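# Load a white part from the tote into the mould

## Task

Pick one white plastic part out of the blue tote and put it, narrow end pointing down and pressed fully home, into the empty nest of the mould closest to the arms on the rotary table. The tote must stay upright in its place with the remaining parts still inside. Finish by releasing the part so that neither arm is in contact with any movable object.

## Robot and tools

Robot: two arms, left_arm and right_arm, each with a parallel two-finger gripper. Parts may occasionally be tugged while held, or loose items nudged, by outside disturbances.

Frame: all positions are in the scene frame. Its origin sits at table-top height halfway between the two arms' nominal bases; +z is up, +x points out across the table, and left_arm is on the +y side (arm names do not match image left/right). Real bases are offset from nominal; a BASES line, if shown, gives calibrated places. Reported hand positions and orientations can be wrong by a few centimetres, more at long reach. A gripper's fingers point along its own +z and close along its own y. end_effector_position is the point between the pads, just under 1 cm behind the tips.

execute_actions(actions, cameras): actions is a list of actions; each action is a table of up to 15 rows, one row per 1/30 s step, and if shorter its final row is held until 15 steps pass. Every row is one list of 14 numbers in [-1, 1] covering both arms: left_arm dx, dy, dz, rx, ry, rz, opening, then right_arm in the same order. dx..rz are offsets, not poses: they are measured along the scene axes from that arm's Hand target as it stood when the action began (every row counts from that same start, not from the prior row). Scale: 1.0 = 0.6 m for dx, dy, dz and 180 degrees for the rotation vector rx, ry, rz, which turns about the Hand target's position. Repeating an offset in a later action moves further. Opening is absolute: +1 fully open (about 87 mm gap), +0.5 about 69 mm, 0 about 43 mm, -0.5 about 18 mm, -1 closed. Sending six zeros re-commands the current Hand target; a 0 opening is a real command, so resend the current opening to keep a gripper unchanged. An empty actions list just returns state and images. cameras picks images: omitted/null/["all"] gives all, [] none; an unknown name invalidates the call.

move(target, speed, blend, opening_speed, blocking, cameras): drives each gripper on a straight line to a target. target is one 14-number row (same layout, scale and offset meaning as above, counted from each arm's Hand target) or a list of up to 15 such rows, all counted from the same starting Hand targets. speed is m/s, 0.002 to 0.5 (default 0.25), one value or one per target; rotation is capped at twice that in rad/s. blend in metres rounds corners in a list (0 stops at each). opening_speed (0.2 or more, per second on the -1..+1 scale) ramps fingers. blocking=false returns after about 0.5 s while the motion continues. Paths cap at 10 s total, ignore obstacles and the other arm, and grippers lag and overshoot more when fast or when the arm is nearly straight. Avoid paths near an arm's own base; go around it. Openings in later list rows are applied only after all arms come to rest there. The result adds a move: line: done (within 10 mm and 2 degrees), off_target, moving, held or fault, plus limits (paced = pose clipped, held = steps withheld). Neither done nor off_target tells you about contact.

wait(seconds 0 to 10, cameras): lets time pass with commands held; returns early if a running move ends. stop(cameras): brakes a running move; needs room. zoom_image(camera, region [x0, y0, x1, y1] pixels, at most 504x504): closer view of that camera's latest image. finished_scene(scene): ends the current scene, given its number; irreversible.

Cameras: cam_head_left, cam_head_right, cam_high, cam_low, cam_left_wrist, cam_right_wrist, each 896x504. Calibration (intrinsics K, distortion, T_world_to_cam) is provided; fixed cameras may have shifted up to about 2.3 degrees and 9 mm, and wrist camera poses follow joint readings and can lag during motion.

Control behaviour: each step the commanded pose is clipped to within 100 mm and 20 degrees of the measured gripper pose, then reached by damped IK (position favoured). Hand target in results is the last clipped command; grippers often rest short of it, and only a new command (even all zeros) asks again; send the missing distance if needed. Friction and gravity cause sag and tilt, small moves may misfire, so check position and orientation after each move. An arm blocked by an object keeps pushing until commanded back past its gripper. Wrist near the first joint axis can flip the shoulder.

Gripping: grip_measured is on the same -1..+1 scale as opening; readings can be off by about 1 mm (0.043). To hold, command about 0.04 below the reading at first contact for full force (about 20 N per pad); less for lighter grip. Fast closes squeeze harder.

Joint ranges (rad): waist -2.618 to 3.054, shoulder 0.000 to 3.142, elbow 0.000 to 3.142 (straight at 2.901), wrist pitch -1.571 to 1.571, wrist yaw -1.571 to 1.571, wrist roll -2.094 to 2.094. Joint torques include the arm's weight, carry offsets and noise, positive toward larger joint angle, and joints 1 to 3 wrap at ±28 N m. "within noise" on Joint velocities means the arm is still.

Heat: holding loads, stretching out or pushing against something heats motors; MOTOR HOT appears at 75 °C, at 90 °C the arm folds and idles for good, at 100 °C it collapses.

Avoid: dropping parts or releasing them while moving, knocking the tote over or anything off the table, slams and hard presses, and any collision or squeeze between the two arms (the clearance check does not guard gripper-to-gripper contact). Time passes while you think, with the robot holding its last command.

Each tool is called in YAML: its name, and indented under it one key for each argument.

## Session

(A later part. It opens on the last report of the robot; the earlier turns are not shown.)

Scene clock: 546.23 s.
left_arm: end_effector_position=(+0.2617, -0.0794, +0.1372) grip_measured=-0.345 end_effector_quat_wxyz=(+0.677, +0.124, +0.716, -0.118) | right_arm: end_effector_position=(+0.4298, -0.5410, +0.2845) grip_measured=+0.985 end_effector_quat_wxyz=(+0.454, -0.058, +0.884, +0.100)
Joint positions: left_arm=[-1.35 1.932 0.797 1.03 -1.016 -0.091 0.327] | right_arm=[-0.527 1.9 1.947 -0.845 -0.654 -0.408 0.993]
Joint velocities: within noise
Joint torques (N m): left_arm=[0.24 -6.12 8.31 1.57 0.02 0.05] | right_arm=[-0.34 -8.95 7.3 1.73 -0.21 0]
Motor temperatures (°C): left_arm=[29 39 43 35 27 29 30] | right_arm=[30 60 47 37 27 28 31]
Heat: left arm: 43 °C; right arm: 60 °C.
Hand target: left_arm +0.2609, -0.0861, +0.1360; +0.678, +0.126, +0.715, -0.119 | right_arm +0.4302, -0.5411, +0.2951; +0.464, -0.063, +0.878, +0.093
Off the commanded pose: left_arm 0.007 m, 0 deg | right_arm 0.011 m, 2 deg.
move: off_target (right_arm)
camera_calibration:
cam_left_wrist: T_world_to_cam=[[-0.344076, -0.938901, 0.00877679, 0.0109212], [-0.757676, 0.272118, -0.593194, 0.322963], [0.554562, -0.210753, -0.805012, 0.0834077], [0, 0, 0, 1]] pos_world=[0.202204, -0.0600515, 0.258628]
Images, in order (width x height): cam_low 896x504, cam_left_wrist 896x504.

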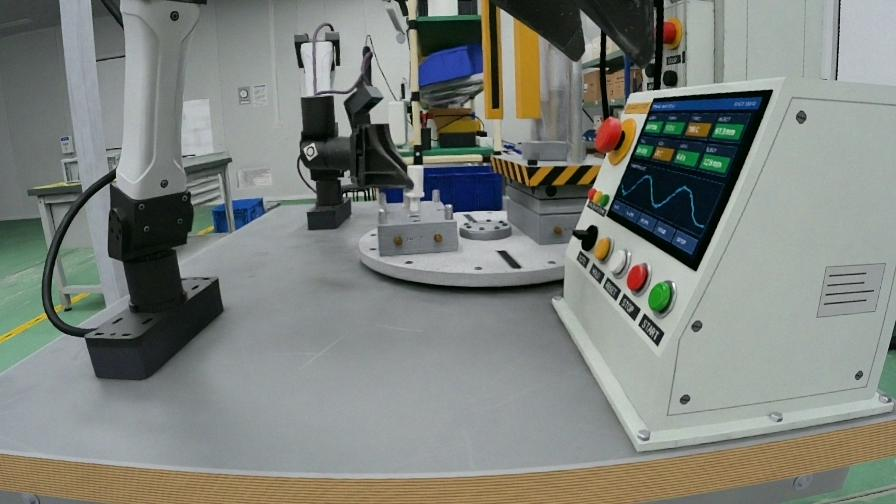

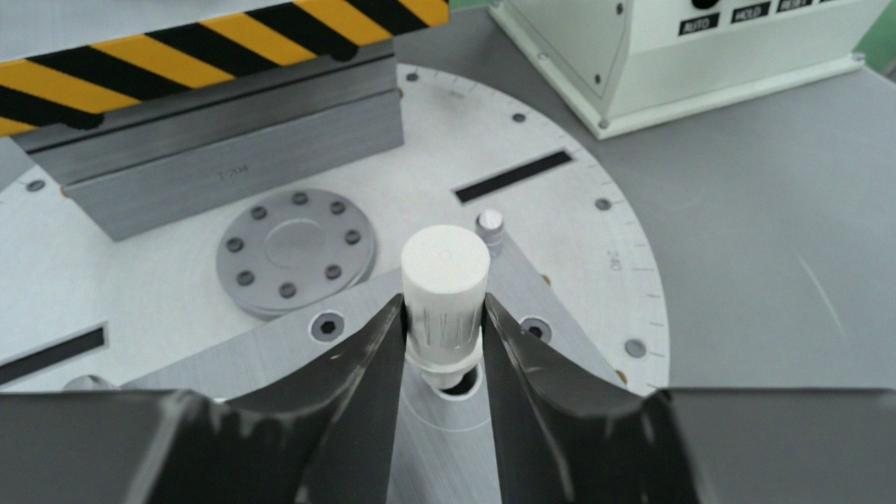

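move:
  target:
    - [0,0.035,0,0,0,0,-0.5,0,0,0,0,0,0,1]
    - [-0.0015,-0.0073,0,0,0,0,-0.5,0,0,0,0,0,0,1]
  speed: 0.05
  cameras: ["cam_left_wrist","cam_low"]

zoom_image:
  camera: "cam_left_wrist"
  region: [350, 200, 550, 450]

zoom_image:
  camera: "cam_low"
  region: [370, 150, 470, 230]

Scene clock: 559.87 s.
left_arm: end_effector_position=(+0.2614, -0.0853, +0.1397) grip_measured=-0.345 end_effector_quat_wxyz=(+0.678, +0.121, +0.714, -0.124) | right_arm: end_effector_position=(+0.4298, -0.5410, +0.2845) grip_measured=+0.985 end_effector_quat_wxyz=(+0.454, -0.058, +0.884, +0.100)
Joint positions: left_arm=[-1.353 1.943 0.816 1.034 -1.015 -0.091 0.327] | right_arm=[-0.527 1.9 1.947 -0.845 -0.654 -0.408 0.993]
Joint velocities: within noise
Joint torques (N m): left_arm=[0.12 -6.19 8.2 1.45 -0.03 0.05] | right_arm=[-0.32 -9.03 7.3 1.75 -0.23 -0.01]
Motor temperatures (°C): left_arm=[29 39 44 35 27 29 30] | right_arm=[30 60 47 37 27 28 31]
Heat: left arm: 44 °C; right arm: 60 °C.
Hand target: left_arm +0.2599, -0.0905, +0.1360; +0.678, +0.126, +0.715, -0.119 | right_arm +0.4302, -0.5411, +0.2951; +0.464, -0.063, +0.878, +0.093
Off the commanded pose: left_arm 0.007 m, 1 deg | right_arm 0.011 m, 2 deg.
move: off_target (right_arm)
camera_calibration:
cam_left_wrist: T_world_to_cam=[[-0.347688, -0.937401, 0.0198031, 0.00487895], [-0.755103, 0.267427, -0.598583, 0.325555], [0.555817, -0.223073, -0.800816, 0.0823515], [0, 0, 0, 1]] pos_world=[0.201752, -0.0641182, 0.260723]
Images, in order (width x height): cam_low 896x504, cam_left_wrist 896x504.

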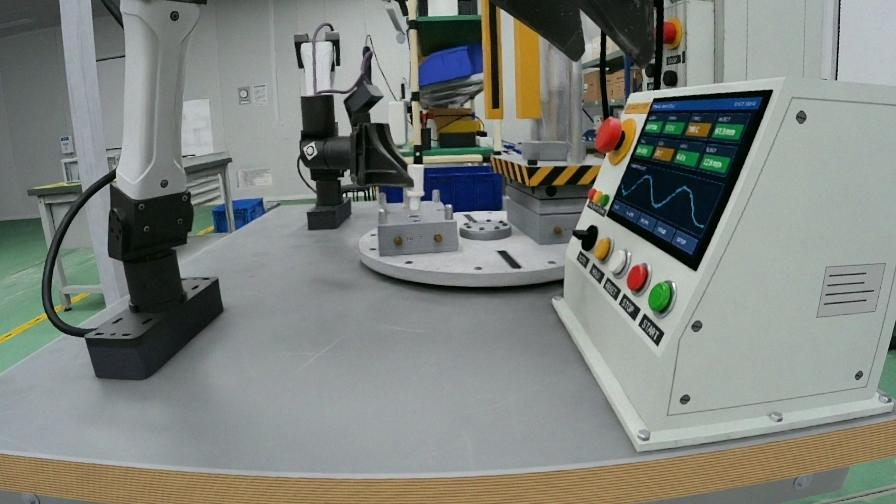

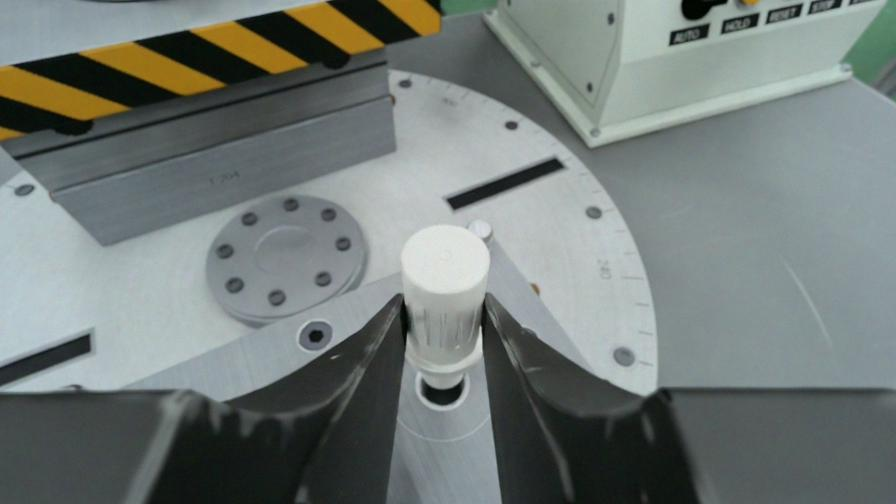

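Scaled by 2.016 from the camera's 896x504 image, which has a finer 1280x720 frame.

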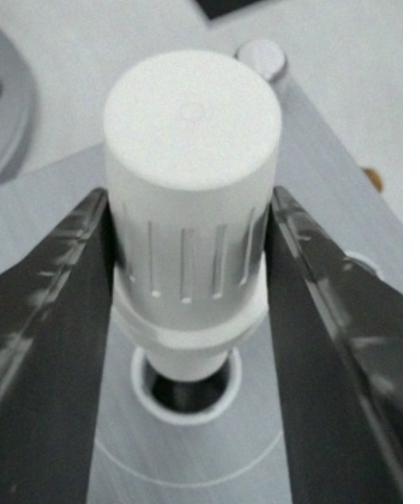

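Scaled by 5.040 from the camera's 896x504 image, which has a finer 1280x720 frame.

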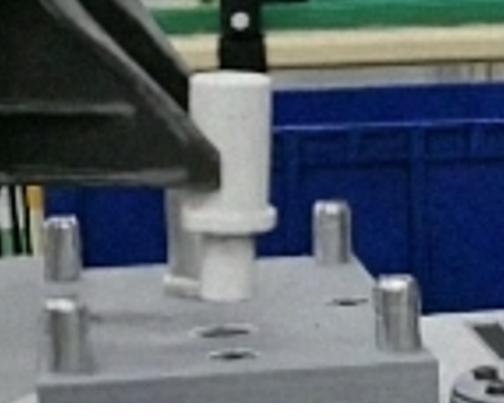

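move:
  target: [-0.002,0.0007,-0.025,0,0,0,-0.5,0,0,0,0,0,0,1]
  speed: 0.03
  cameras: ["cam_left_wrist","cam_low"]

zoom_image:
  camera: "cam_left_wrist"
  region: [350, 200, 550, 450]

zoom_image:
  camera: "cam_low"
  region: [370, 150, 470, 230]

Scene clock: 567.10 s.
left_arm: end_effector_position=(+0.2606, -0.0863, +0.1236) grip_measured=-0.345 end_effector_quat_wxyz=(+0.676, +0.128, +0.717, -0.116) | right_arm: end_effector_position=(+0.4298, -0.5410, +0.2845) grip_measured=+0.985 end_effector_quat_wxyz=(+0.454, -0.058, +0.884, +0.100)
Joint positions: left_arm=[-1.356 1.992 0.816 1.061 -1.018 -0.091 0.327] | right_arm=[-0.527 1.9 1.947 -0.845 -0.654 -0.408 0.993]
Joint velocities: within noise
Joint torques (N m): left_arm=[0.05 -6.39 6.72 1.78 -0.04 0.03] | right_arm=[-0.31 -8.95 7.42 1.76 -0.23 0.01]
Motor temperatures (°C): left_arm=[29 39 44 35 27 29 30] | right_arm=[30 60 47 37 27 28 31]
Heat: left arm: 44 °C; right arm: 60 °C.
Hand target: left_arm +0.2586, -0.0901, +0.1210; +0.678, +0.126, +0.715, -0.119 | right_arm +0.4302, -0.5411, +0.2951; +0.464, -0.063, +0.878, +0.093
Off the commanded pose: left_arm 0.005 m, 0 deg | right_arm 0.011 m, 2 deg.
move: off_target (right_arm)
camera_calibration:
cam_left_wrist: T_world_to_cam=[[-0.347305, -0.937752, 0.00118116, 0.00612502], [-0.757614, 0.279846, -0.589667, 0.316217], [0.552631, -0.205689, -0.807645, 0.0729037], [0, 0, 0, 1]] pos_world=[0.201409, -0.0677529, 0.245336]
Images, in order (width x height): cam_low 896x504, cam_left_wrist 896x504.

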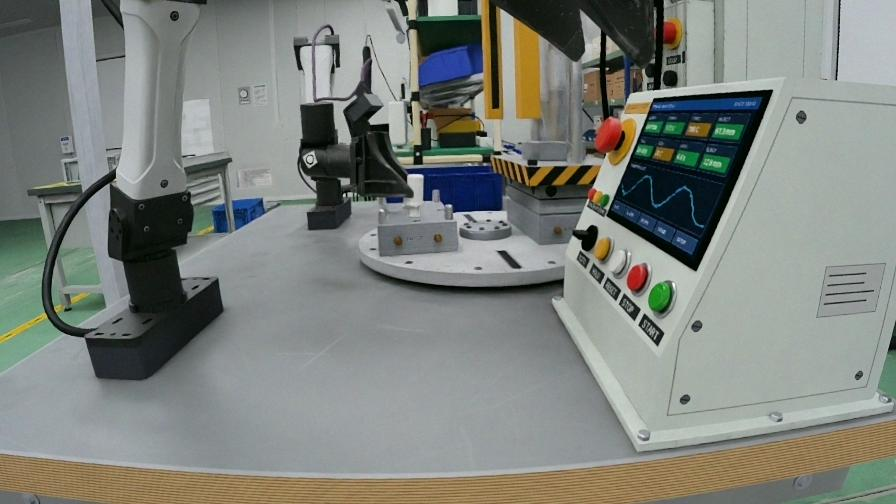

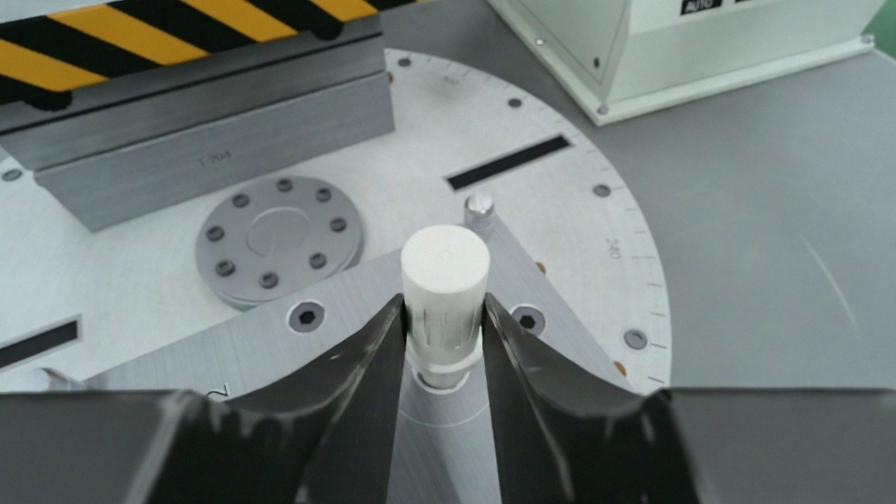

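Scaled by 2.016 from the camera's 896x504 image, which has a finer 1280x720 frame.

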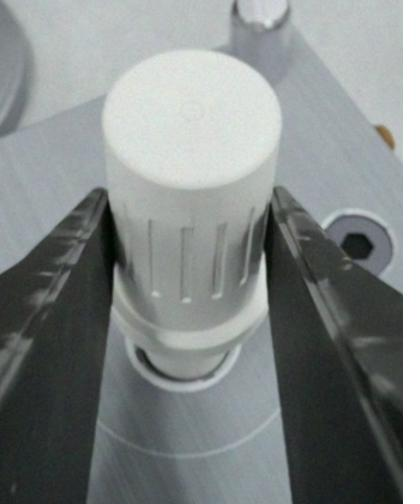

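Scaled by 5.040 from the camera's 896x504 image, which has a finer 1280x720 frame.

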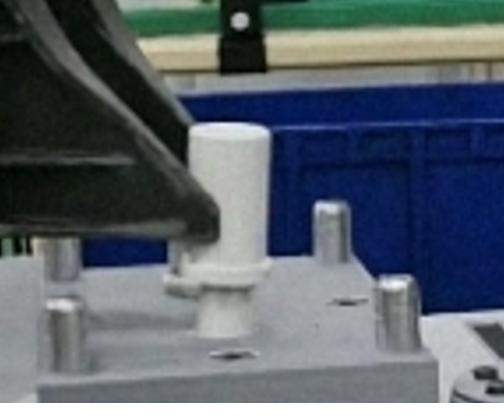

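move:
  target: [0,0,-0.018,0,0,0,-0.5,0,0,0,0,0,0,1]
  speed: 0.03
  cameras: ["cam_left_wrist","cam_low"]

zoom_image:
  camera: "cam_left_wrist"
  region: [350, 200, 550, 450]

zoom_image:
  camera: "cam_low"
  region: [370, 150, 470, 230]

Scene clock: 573.07 s.
left_arm: end_effector_position=(+0.2614, -0.0856, +0.1181) grip_measured=-0.345 end_effector_quat_wxyz=(+0.680, +0.118, +0.715, -0.115) | right_arm: end_effector_position=(+0.4298, -0.5410, +0.2845) grip_measured=+0.985 end_effector_quat_wxyz=(+0.454, -0.058, +0.884, +0.100)
Joint positions: left_arm=[-1.358 2.025 0.816 1.111 -1.038 -0.088 0.327] | right_arm=[-0.527 1.9 1.947 -0.845 -0.654 -0.408 0.993]
Joint velocities: within noise
Joint torques (N m): left_arm=[0.25 -6.11 5.97 1.67 0.16 0] | right_arm=[-0.34 -9.02 7.23 1.74 -0.23 0]
Motor temperatures (°C): left_arm=[29 39 44 36 27 29 30] | right_arm=[30 60 47 37 27 28 31]
Heat: left arm: 44 °C; right arm: 60 °C.
Hand target: left_arm +0.2587, -0.0901, +0.1103; +0.678, +0.126, +0.715, -0.119 | right_arm +0.4302, -0.5411, +0.2951; +0.464, -0.063, +0.878, +0.093
Off the commanded pose: left_arm 0.009 m, 1 deg | right_arm 0.011 m, 2 deg.
move: off_target (right_arm)
camera_calibration:
cam_left_wrist: T_world_to_cam=[[-0.331494, -0.943397, 0.0106346, 0.00134904], [-0.758222, 0.259685, -0.59805, 0.312753], [0.561437, -0.206313, -0.801388, 0.0650619], [0, 0, 0, 1]] pos_world=[0.201055, -0.0665213, 0.239168]
Images, in order (width x height): cam_low 896x504, cam_left_wrist 896x504.

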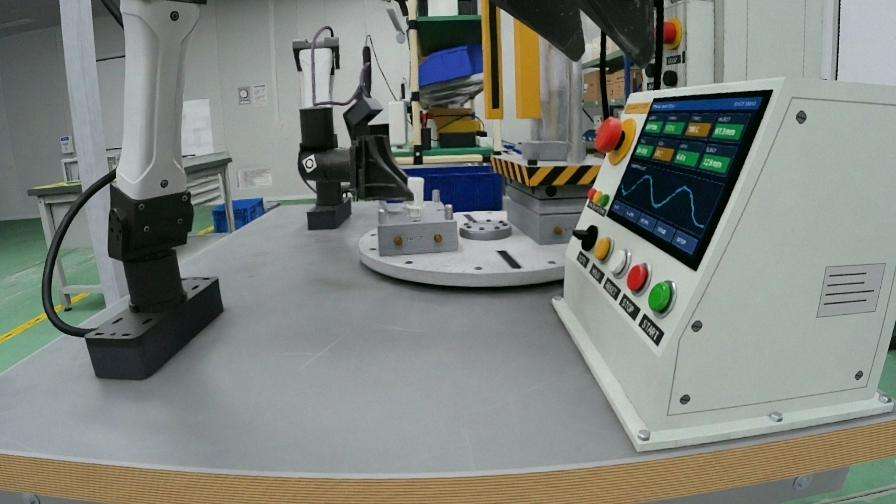

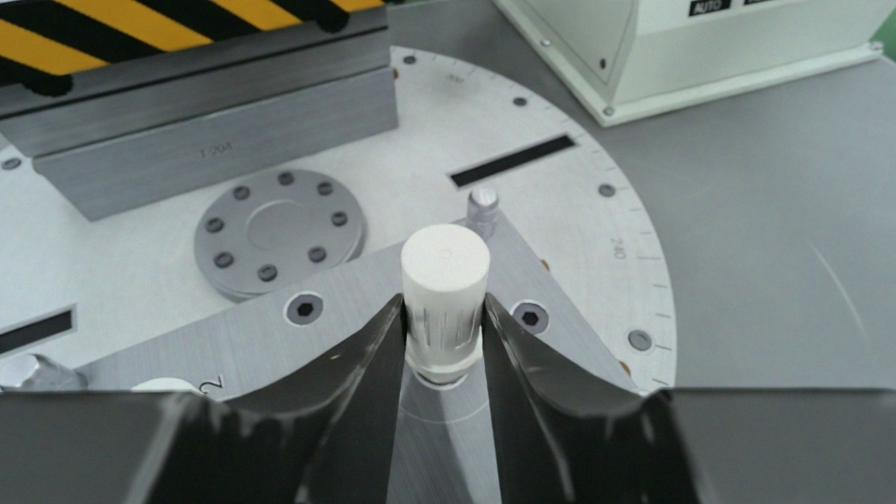

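Scaled by 2.016 from the camera's 896x504 image, which has a finer 1280x720 frame.

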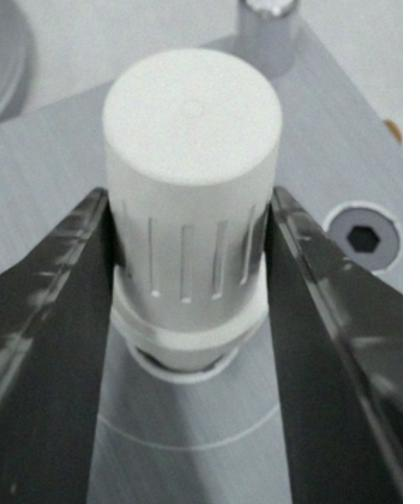

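Scaled by 5.040 from the camera's 896x504 image, which has a finer 1280x720 frame.

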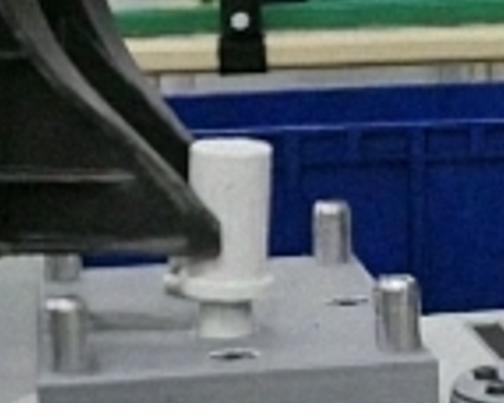

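move:
  target: [0.001,0.0025,-0.018,0,0,0,-0.5,0,0,0,0,0,0,1]
  speed: 0.03
  cameras: ["cam_left_wrist","cam_low"]

zoom_image:
  camera: "cam_left_wrist"
  region: [350, 200, 550, 450]

zoom_image:
  camera: "cam_low"
  region: [370, 150, 470, 230]

Scene clock: 581.77 s.
left_arm: end_effector_position=(+0.2621, -0.0850, +0.1173) grip_measured=-0.345 end_effector_quat_wxyz=(+0.687, +0.105, +0.710, -0.117) | right_arm: end_effector_position=(+0.4298, -0.5410, +0.2845) grip_measured=+0.985 end_effector_quat_wxyz=(+0.454, -0.058, +0.884, +0.100)
Joint positions: left_arm=[-1.361 2.051 0.816 1.174 -1.058 -0.075 0.327] | right_arm=[-0.527 1.9 1.947 -0.845 -0.654 -0.408 0.993]
Joint velocities: within noise
Joint torques (N m): left_arm=[0.68 -5.56 4.64 1.52 0.42 -0.13] | right_arm=[-0.28 -8.96 7.35 1.74 -0.25 0]
Motor temperatures (°C): left_arm=[29 39 43 37 27 29 30] | right_arm=[30 61 47 37 27 28 31]
Heat: left arm: 43 °C; right arm: 61 °C.
Hand target: left_arm +0.2594, -0.0886, +0.0994; +0.678, +0.126, +0.715, -0.119 | right_arm +0.4302, -0.5411, +0.2951; +0.464, -0.063, +0.878, +0.093
Off the commanded pose: left_arm 0.018 m, 3 deg | right_arm 0.011 m, 2 deg.
move: off_target (left_arm, right_arm)
camera_calibration:
cam_left_wrist: T_world_to_cam=[[-0.316048, -0.948325, 0.0281623, -0.00444781], [-0.75454, 0.233249, -0.613403, 0.311255], [0.575137, -0.215114, -0.789267, 0.0584257], [0, 0, 0, 1]] pos_world=[0.199846, -0.0642496, 0.237163]
Images, in order (width x height): cam_low 896x504, cam_left_wrist 896x504.

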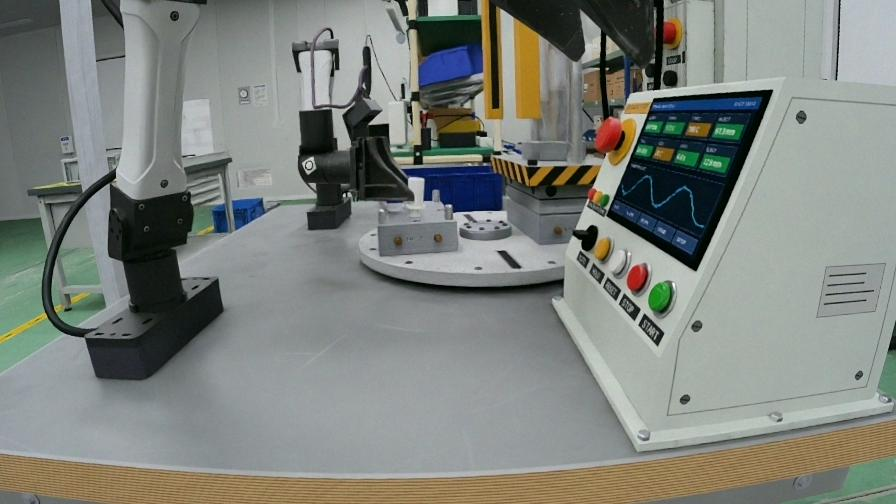

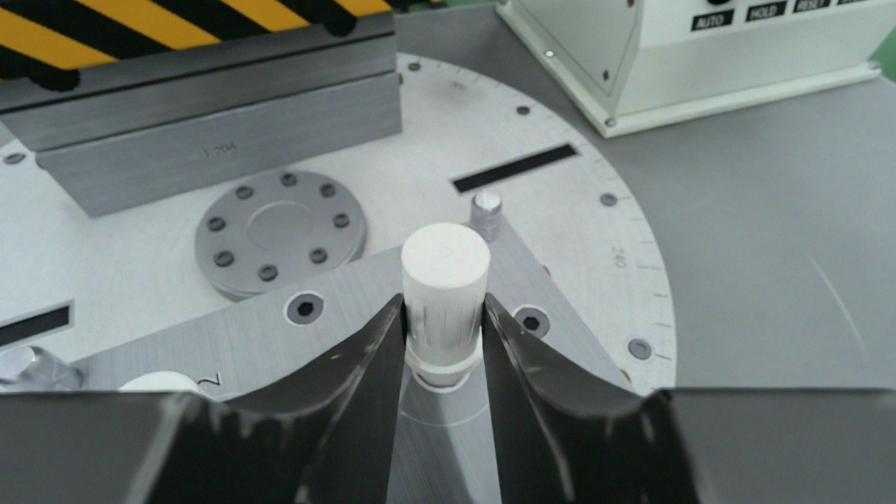

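Scaled by 2.016 from the camera's 896x504 image, which has a finer 1280x720 frame.

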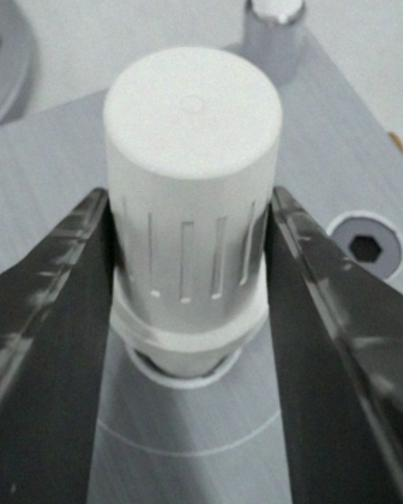

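Scaled by 5.040 from the camera's 896x504 image, which has a finer 1280x720 frame.

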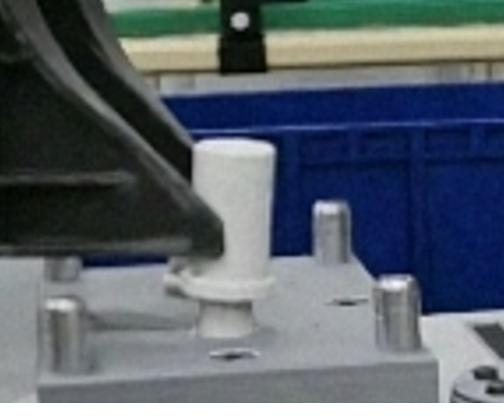

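move:
  target: [0,0,0.015,0.0057,0.0157,0,-0.5,0,0,0,0,0,0,1]
  speed: 0.03
  cameras: ["cam_left_wrist","cam_low"]

zoom_image:
  camera: "cam_left_wrist"
  region: [350, 250, 550, 450]

zoom_image:
  camera: "cam_low"
  region: [370, 150, 470, 230]

Scene clock: 608.03 s.
left_arm: end_effector_position=(+0.2598, -0.0848, +0.1144) grip_measured=-0.345 end_effector_quat_wxyz=(+0.672, +0.108, +0.723, -0.116) | right_arm: end_effector_position=(+0.4298, -0.5410, +0.2845) grip_measured=+0.985 end_effector_quat_wxyz=(+0.454, -0.058, +0.884, +0.100)
Joint positions: left_arm=[-1.361 2.017 0.821 1.057 -1.05 -0.144 0.327] | right_arm=[-0.527 1.9 1.947 -0.845 -0.654 -0.408 0.993]
Joint velocities: within noise
Joint torques (N m): left_arm=[1.24 -8.76 6.48 0.84 0.43 -0.18] | right_arm=[-0.25 -8.92 7.28 1.76 -0.23 -0.01]
Motor temperatures (°C): left_arm=[29 39 42 36 27 29 30] | right_arm=[30 61 47 37 27 28 31]
Heat: left arm: 42 °C; right arm: 61 °C.
Hand target: left_arm +0.2594, -0.0886, +0.1084; +0.659, +0.129, +0.732, -0.116 | right_arm +0.4302, -0.5411, +0.2951; +0.464, -0.063, +0.878, +0.093
Off the commanded pose: left_arm 0.007 m, 3 deg | right_arm 0.011 m, 2 deg.
move: off_target (left_arm, right_arm)
camera_calibration:
cam_left_wrist: T_world_to_cam=[[-0.319255, -0.947181, 0.0303903, -0.00417196], [-0.775974, 0.242871, -0.582132, 0.310558], [0.544004, -0.209431, -0.812526, 0.0687318], [0, 0, 0, 1]] pos_world=[0.202263, -0.0649826, 0.236759]
Images, in order (width x height): cam_low 896x504, cam_left_wrist 896x504.

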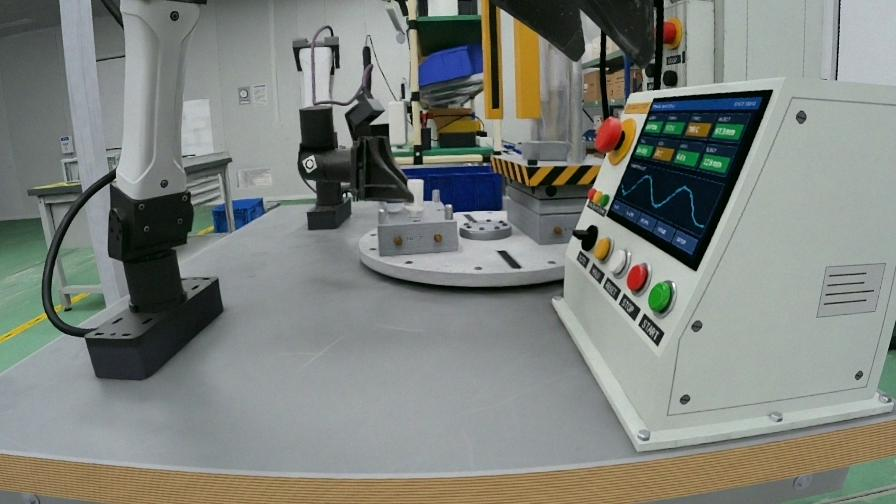

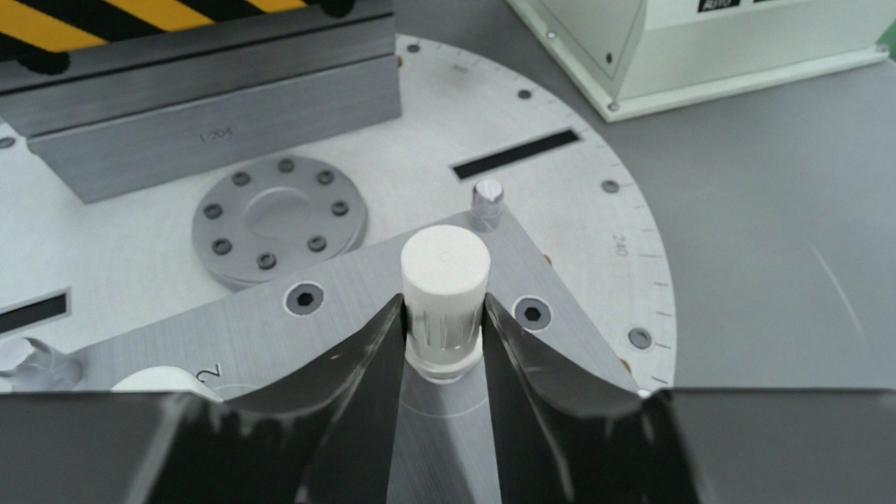

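Scaled by 2.520 from the camera's 896x504 image, which has a finer 1280x720 frame.

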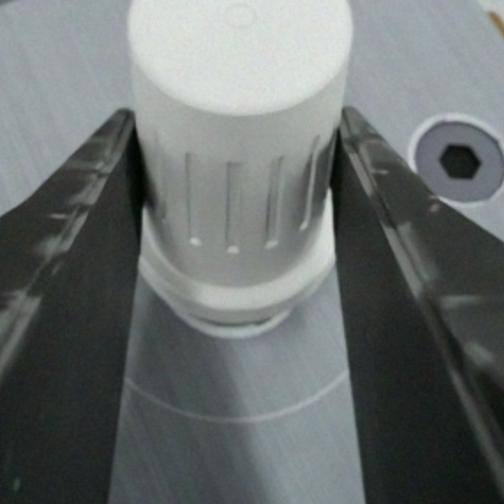

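Scaled by 5.040 from the camera's 896x504 image, which has a finer 1280x720 frame.

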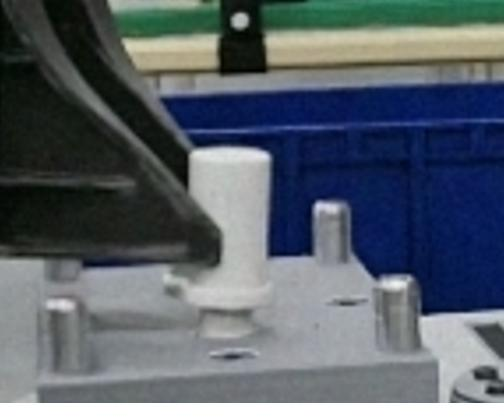

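move:
  target: [0.001,0.002,-0.012,0,0,0,-0.5,0,0,0,0,0,0,1]
  speed: 0.03
  cameras: ["cam_left_wrist","cam_low"]

zoom_image:
  camera: "cam_left_wrist"
  region: [350, 250, 550, 450]

zoom_image:
  camera: "cam_low"
  region: [370, 150, 470, 230]

Scene clock: 615.67 s.
left_arm: end_effector_position=(+0.2598, -0.0848, +0.1145) grip_measured=-0.345 end_effector_quat_wxyz=(+0.672, +0.107, +0.723, -0.117) | right_arm: end_effector_position=(+0.4298, -0.5410, +0.2845) grip_measured=+0.985 end_effector_quat_wxyz=(+0.454, -0.058, +0.884, +0.100)
Joint positions: left_arm=[-1.361 2.017 0.821 1.056 -1.05 -0.146 0.327] | right_arm=[-0.527 1.9 1.947 -0.845 -0.654 -0.408 0.993]
Joint velocities: within noise
Joint torques (N m): left_arm=[1.44 -7.28 5.65 1.06 0.46 -0.21] | right_arm=[-0.42 -9.01 7.31 1.75 -0.23 0.01]
Motor temperatures (°C): left_arm=[29 41 42 36 27 29 30] | right_arm=[30 61 47 37 27 28 31]
Heat: left arm: 42 °C; right arm: 61 °C.
Hand target: left_arm +0.2600, -0.0873, +0.1012; +0.659, +0.129, +0.732, -0.116 | right_arm +0.4302, -0.5411, +0.2951; +0.464, -0.063, +0.878, +0.093
Off the commanded pose: left_arm 0.014 m, 3 deg | right_arm 0.011 m, 2 deg.
move: off_target (left_arm, right_arm)
camera_calibration:
cam_left_wrist: T_world_to_cam=[[-0.319139, -0.947182, 0.0315813, -0.00437162], [-0.776321, 0.242166, -0.581963, 0.310577], [0.543577, -0.210244, -0.812602, 0.0688243], [0, 0, 0, 1]] pos_world=[0.202301, -0.064882, 0.236809]
Images, in order (width x height): cam_low 896x504, cam_left_wrist 896x504.

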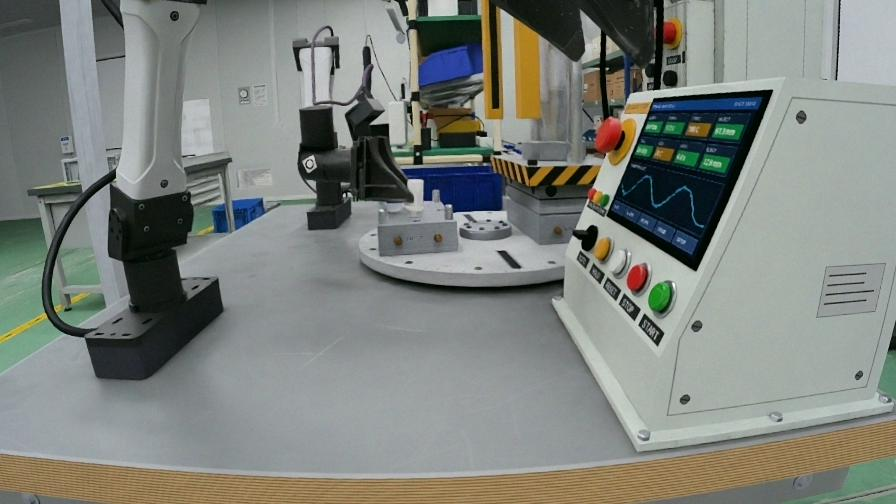

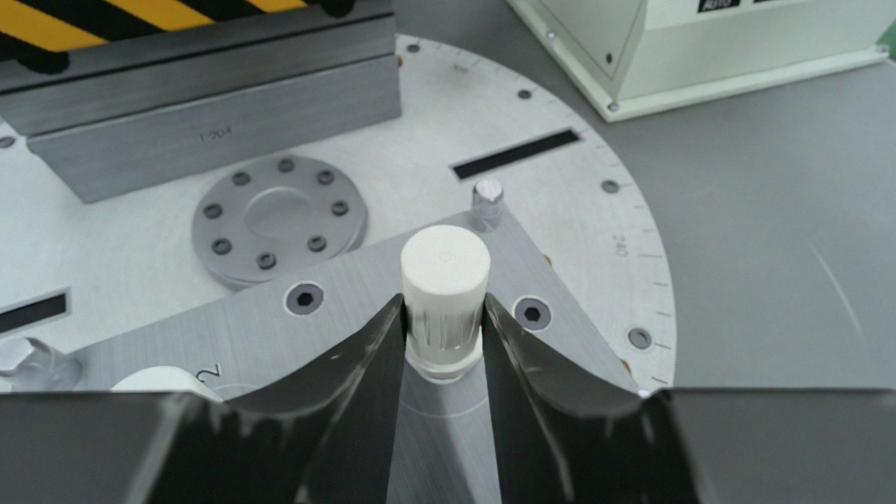

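Scaled by 2.520 from the camera's 896x504 image, which has a finer 1280x720 frame.

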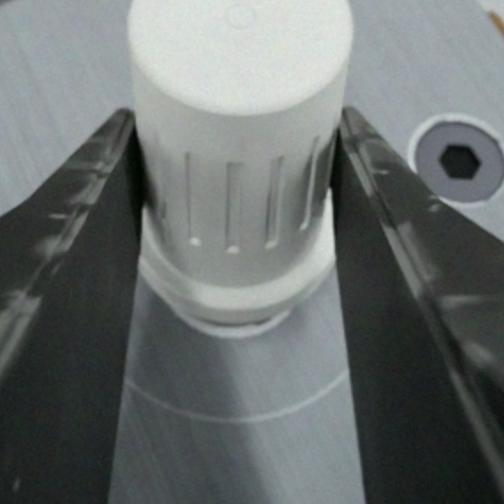

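Scaled by 5.040 from the camera's 896x504 image, which has a finer 1280x720 frame.

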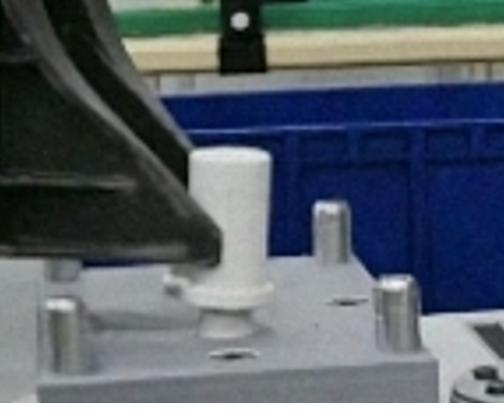

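move:
  target: [0.002,0.009,0,0,0,0,-0.5,0,0,0,0,0,0,1]
  speed: 0.03
  cameras: ["cam_left_wrist","cam_low"]

zoom_image:
  camera: "cam_left_wrist"
  region: [350, 250, 550, 450]

zoom_image:
  camera: "cam_low"
  region: [370, 150, 470, 230]

Scene clock: 627.33 s.
left_arm: end_effector_position=(+0.2610, -0.0840, +0.1145) grip_measured=-0.345 end_effector_quat_wxyz=(+0.673, +0.106, +0.723, -0.118) | right_arm: end_effector_position=(+0.4298, -0.5410, +0.2845) grip_measured=+0.985 end_effector_quat_wxyz=(+0.454, -0.058, +0.884, +0.100)
Joint positions: left_arm=[-1.358 2.017 0.818 1.062 -1.047 -0.146 0.327] | right_arm=[-0.527 1.9 1.947 -0.845 -0.654 -0.408 0.993]
Joint velocities: within noise
Joint torques (N m): left_arm=[1.65 -8.12 3.86 1.13 0.48 -0.18] | right_arm=[-0.36 -8.96 7.3 1.76 -0.21 0]
Motor temperatures (°C): left_arm=[29 41 42 35 27 29 30] | right_arm=[30 61 47 37 27 28 31]
Heat: left arm: 42 °C; right arm: 61 °C.
Hand target: left_arm +0.2611, -0.0820, +0.1013; +0.659, +0.129, +0.732, -0.116 | right_arm +0.4302, -0.5411, +0.2951; +0.464, -0.063, +0.878, +0.093
Off the commanded pose: left_arm 0.013 m, 3 deg | right_arm 0.011 m, 2 deg.
move: off_target (left_arm, right_arm)
camera_calibration:
cam_left_wrist: T_world_to_cam=[[-0.318398, -0.94732, 0.0347619, -0.00378943], [-0.776356, 0.239543, -0.583002, 0.311294], [0.543962, -0.212614, -0.811727, 0.0679407], [0, 0, 0, 1]] pos_world=[0.203511, -0.0637129, 0.236766]
Images, in order (width x height): cam_low 896x504, cam_left_wrist 896x504.

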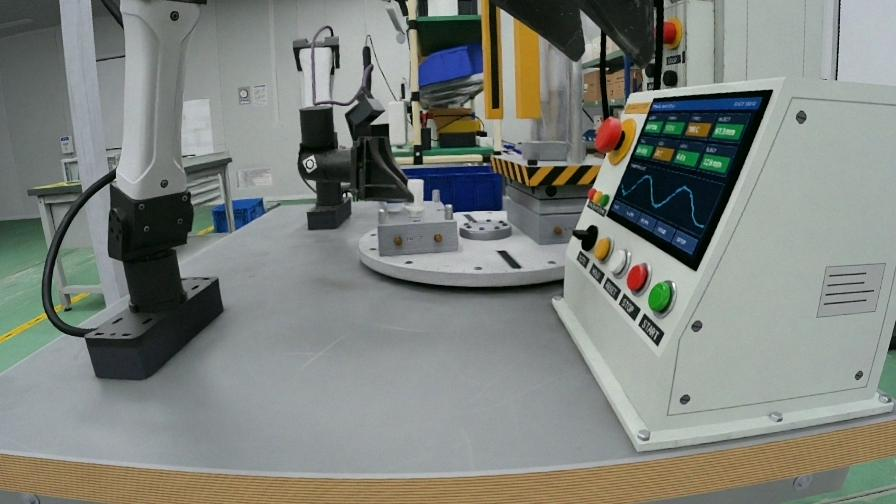

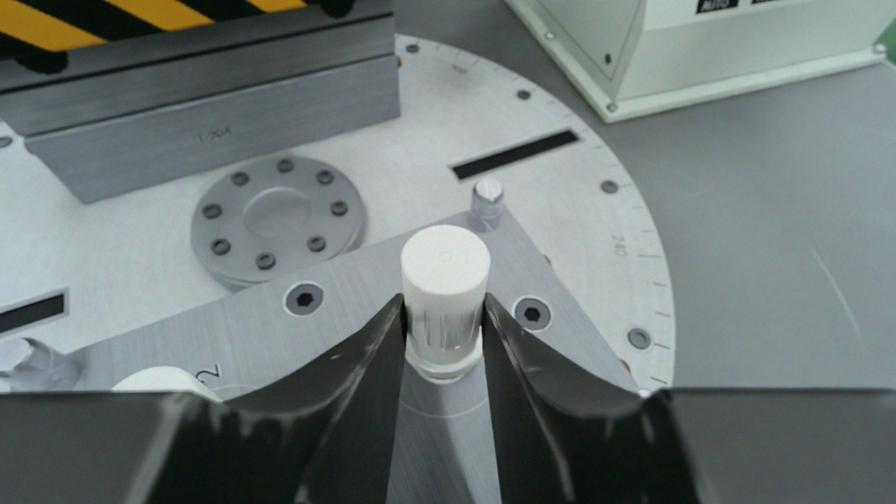

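Scaled by 2.520 from the camera's 896x504 image, which has a finer 1280x720 frame.

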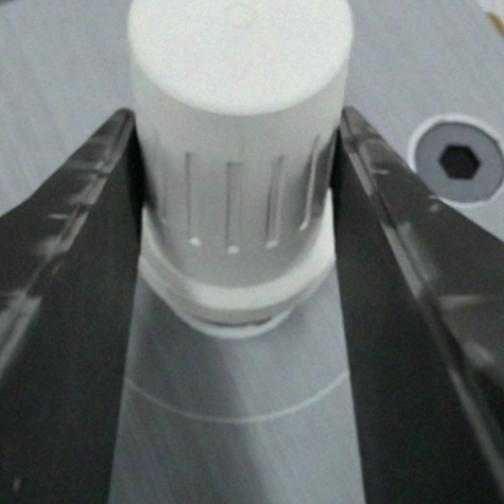

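Scaled by 5.040 from the camera's 896x504 image, which has a finer 1280x720 frame.

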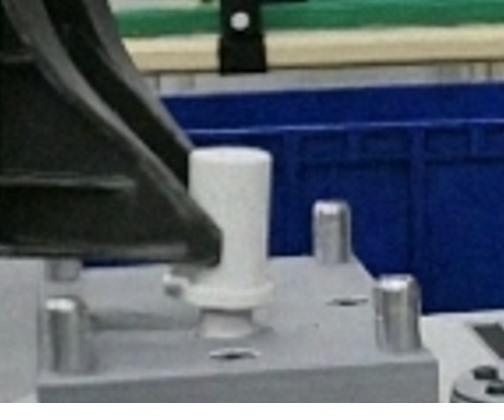

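move:
  target:
    - [0,0,0.012,0.0237,0,0,-0.5,0,0,0,0,0,0,1]
    - [0,0,-0.002,0.0237,0,0,-0.5,0,0,0,0,0,0,1]
  speed: 0.03
  cameras: ["cam_left_wrist","cam_low"]

zoom_image:
  camera: "cam_left_wrist"
  region: [350, 250, 550, 450]

zoom_image:
  camera: "cam_low"
  region: [370, 150, 470, 230]

Scene clock: 637.47 s.
left_arm: end_effector_position=(+0.2594, -0.0853, +0.1145) grip_measured=-0.345 end_effector_quat_wxyz=(+0.666, +0.125, +0.727, -0.112) | right_arm: end_effector_position=(+0.4298, -0.5410, +0.2845) grip_measured=+0.985 end_effector_quat_wxyz=(+0.454, -0.058, +0.884, +0.100)
Joint positions: left_arm=[-1.358 1.996 0.824 0.999 -1.027 -0.144 0.327] | right_arm=[-0.527 1.9 1.947 -0.845 -0.654 -0.408 0.993]
Joint velocities: within noise
Joint torques (N m): left_arm=[1.42 -7.27 5.93 0.94 0.21 0.09] | right_arm=[-0.4 -9.09 7.32 1.74 -0.23 0]
Motor temperatures (°C): left_arm=[29 42 42 35 27 29 30] | right_arm=[30 61 47 37 27 28 31]
Heat: left arm: 42 °C; right arm: 61 °C.
Hand target: left_arm +0.2611, -0.0820, +0.1001; +0.653, +0.153, +0.736, -0.089 | right_arm +0.4302, -0.5411, +0.2951; +0.464, -0.063, +0.878, +0.093
Off the commanded pose: left_arm 0.015 m, 5 deg | right_arm 0.011 m, 2 deg.
move: off_target (left_arm, right_arm)
camera_calibration:
cam_left_wrist: T_world_to_cam=[[-0.336808, -0.941566, 0.00367106, 0.00330276], [-0.776983, 0.275728, -0.565926, 0.311648], [0.531844, -0.193461, -0.824448, 0.0748071], [0, 0, 0, 1]] pos_world=[0.203472, -0.0683482, 0.238032]
Images, in order (width x height): cam_low 896x504, cam_left_wrist 896x504.

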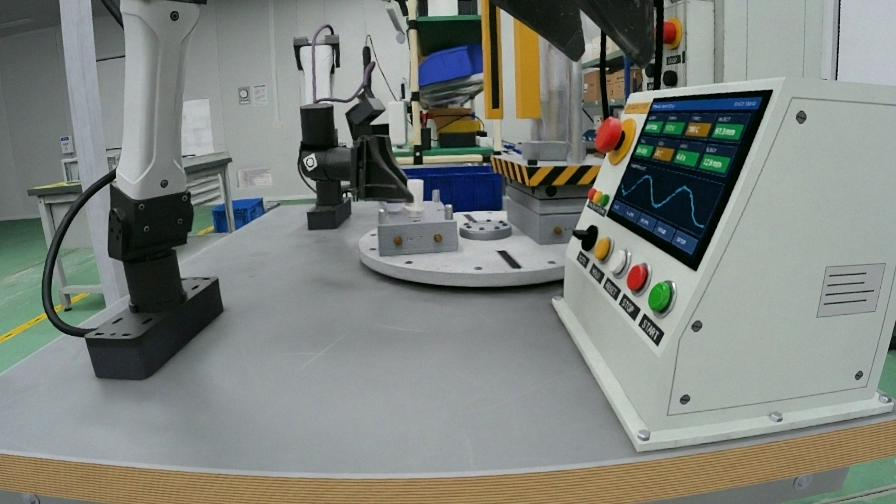

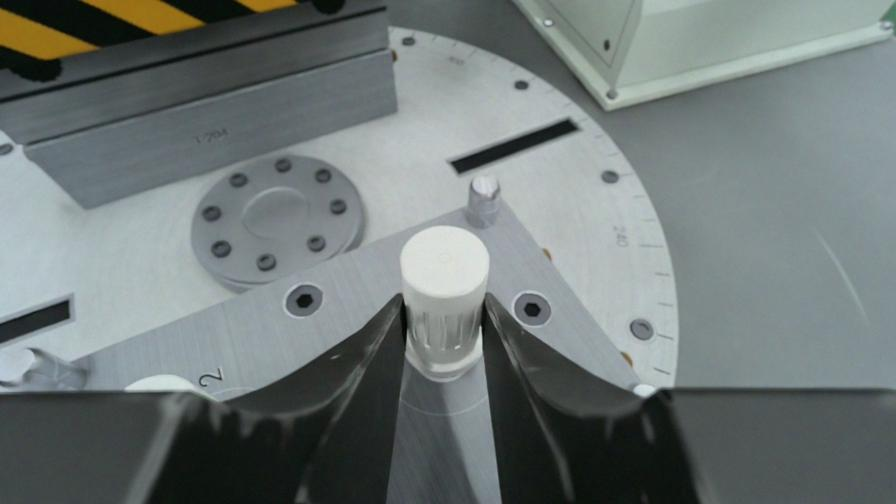

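Scaled by 2.520 from the camera's 896x504 image, which has a finer 1280x720 frame.

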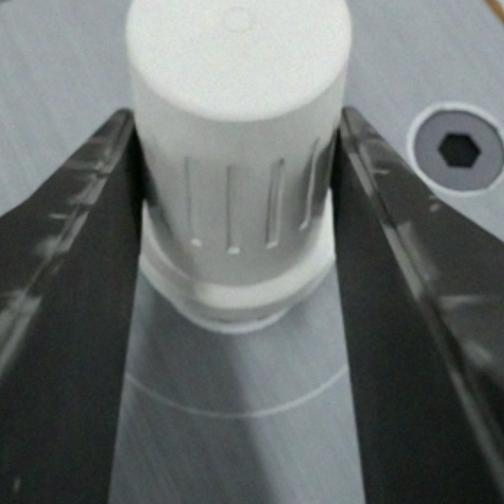

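Scaled by 5.040 from the camera's 896x504 image, which has a finer 1280x720 frame.

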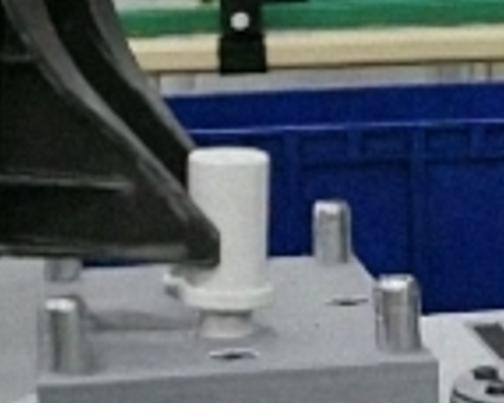

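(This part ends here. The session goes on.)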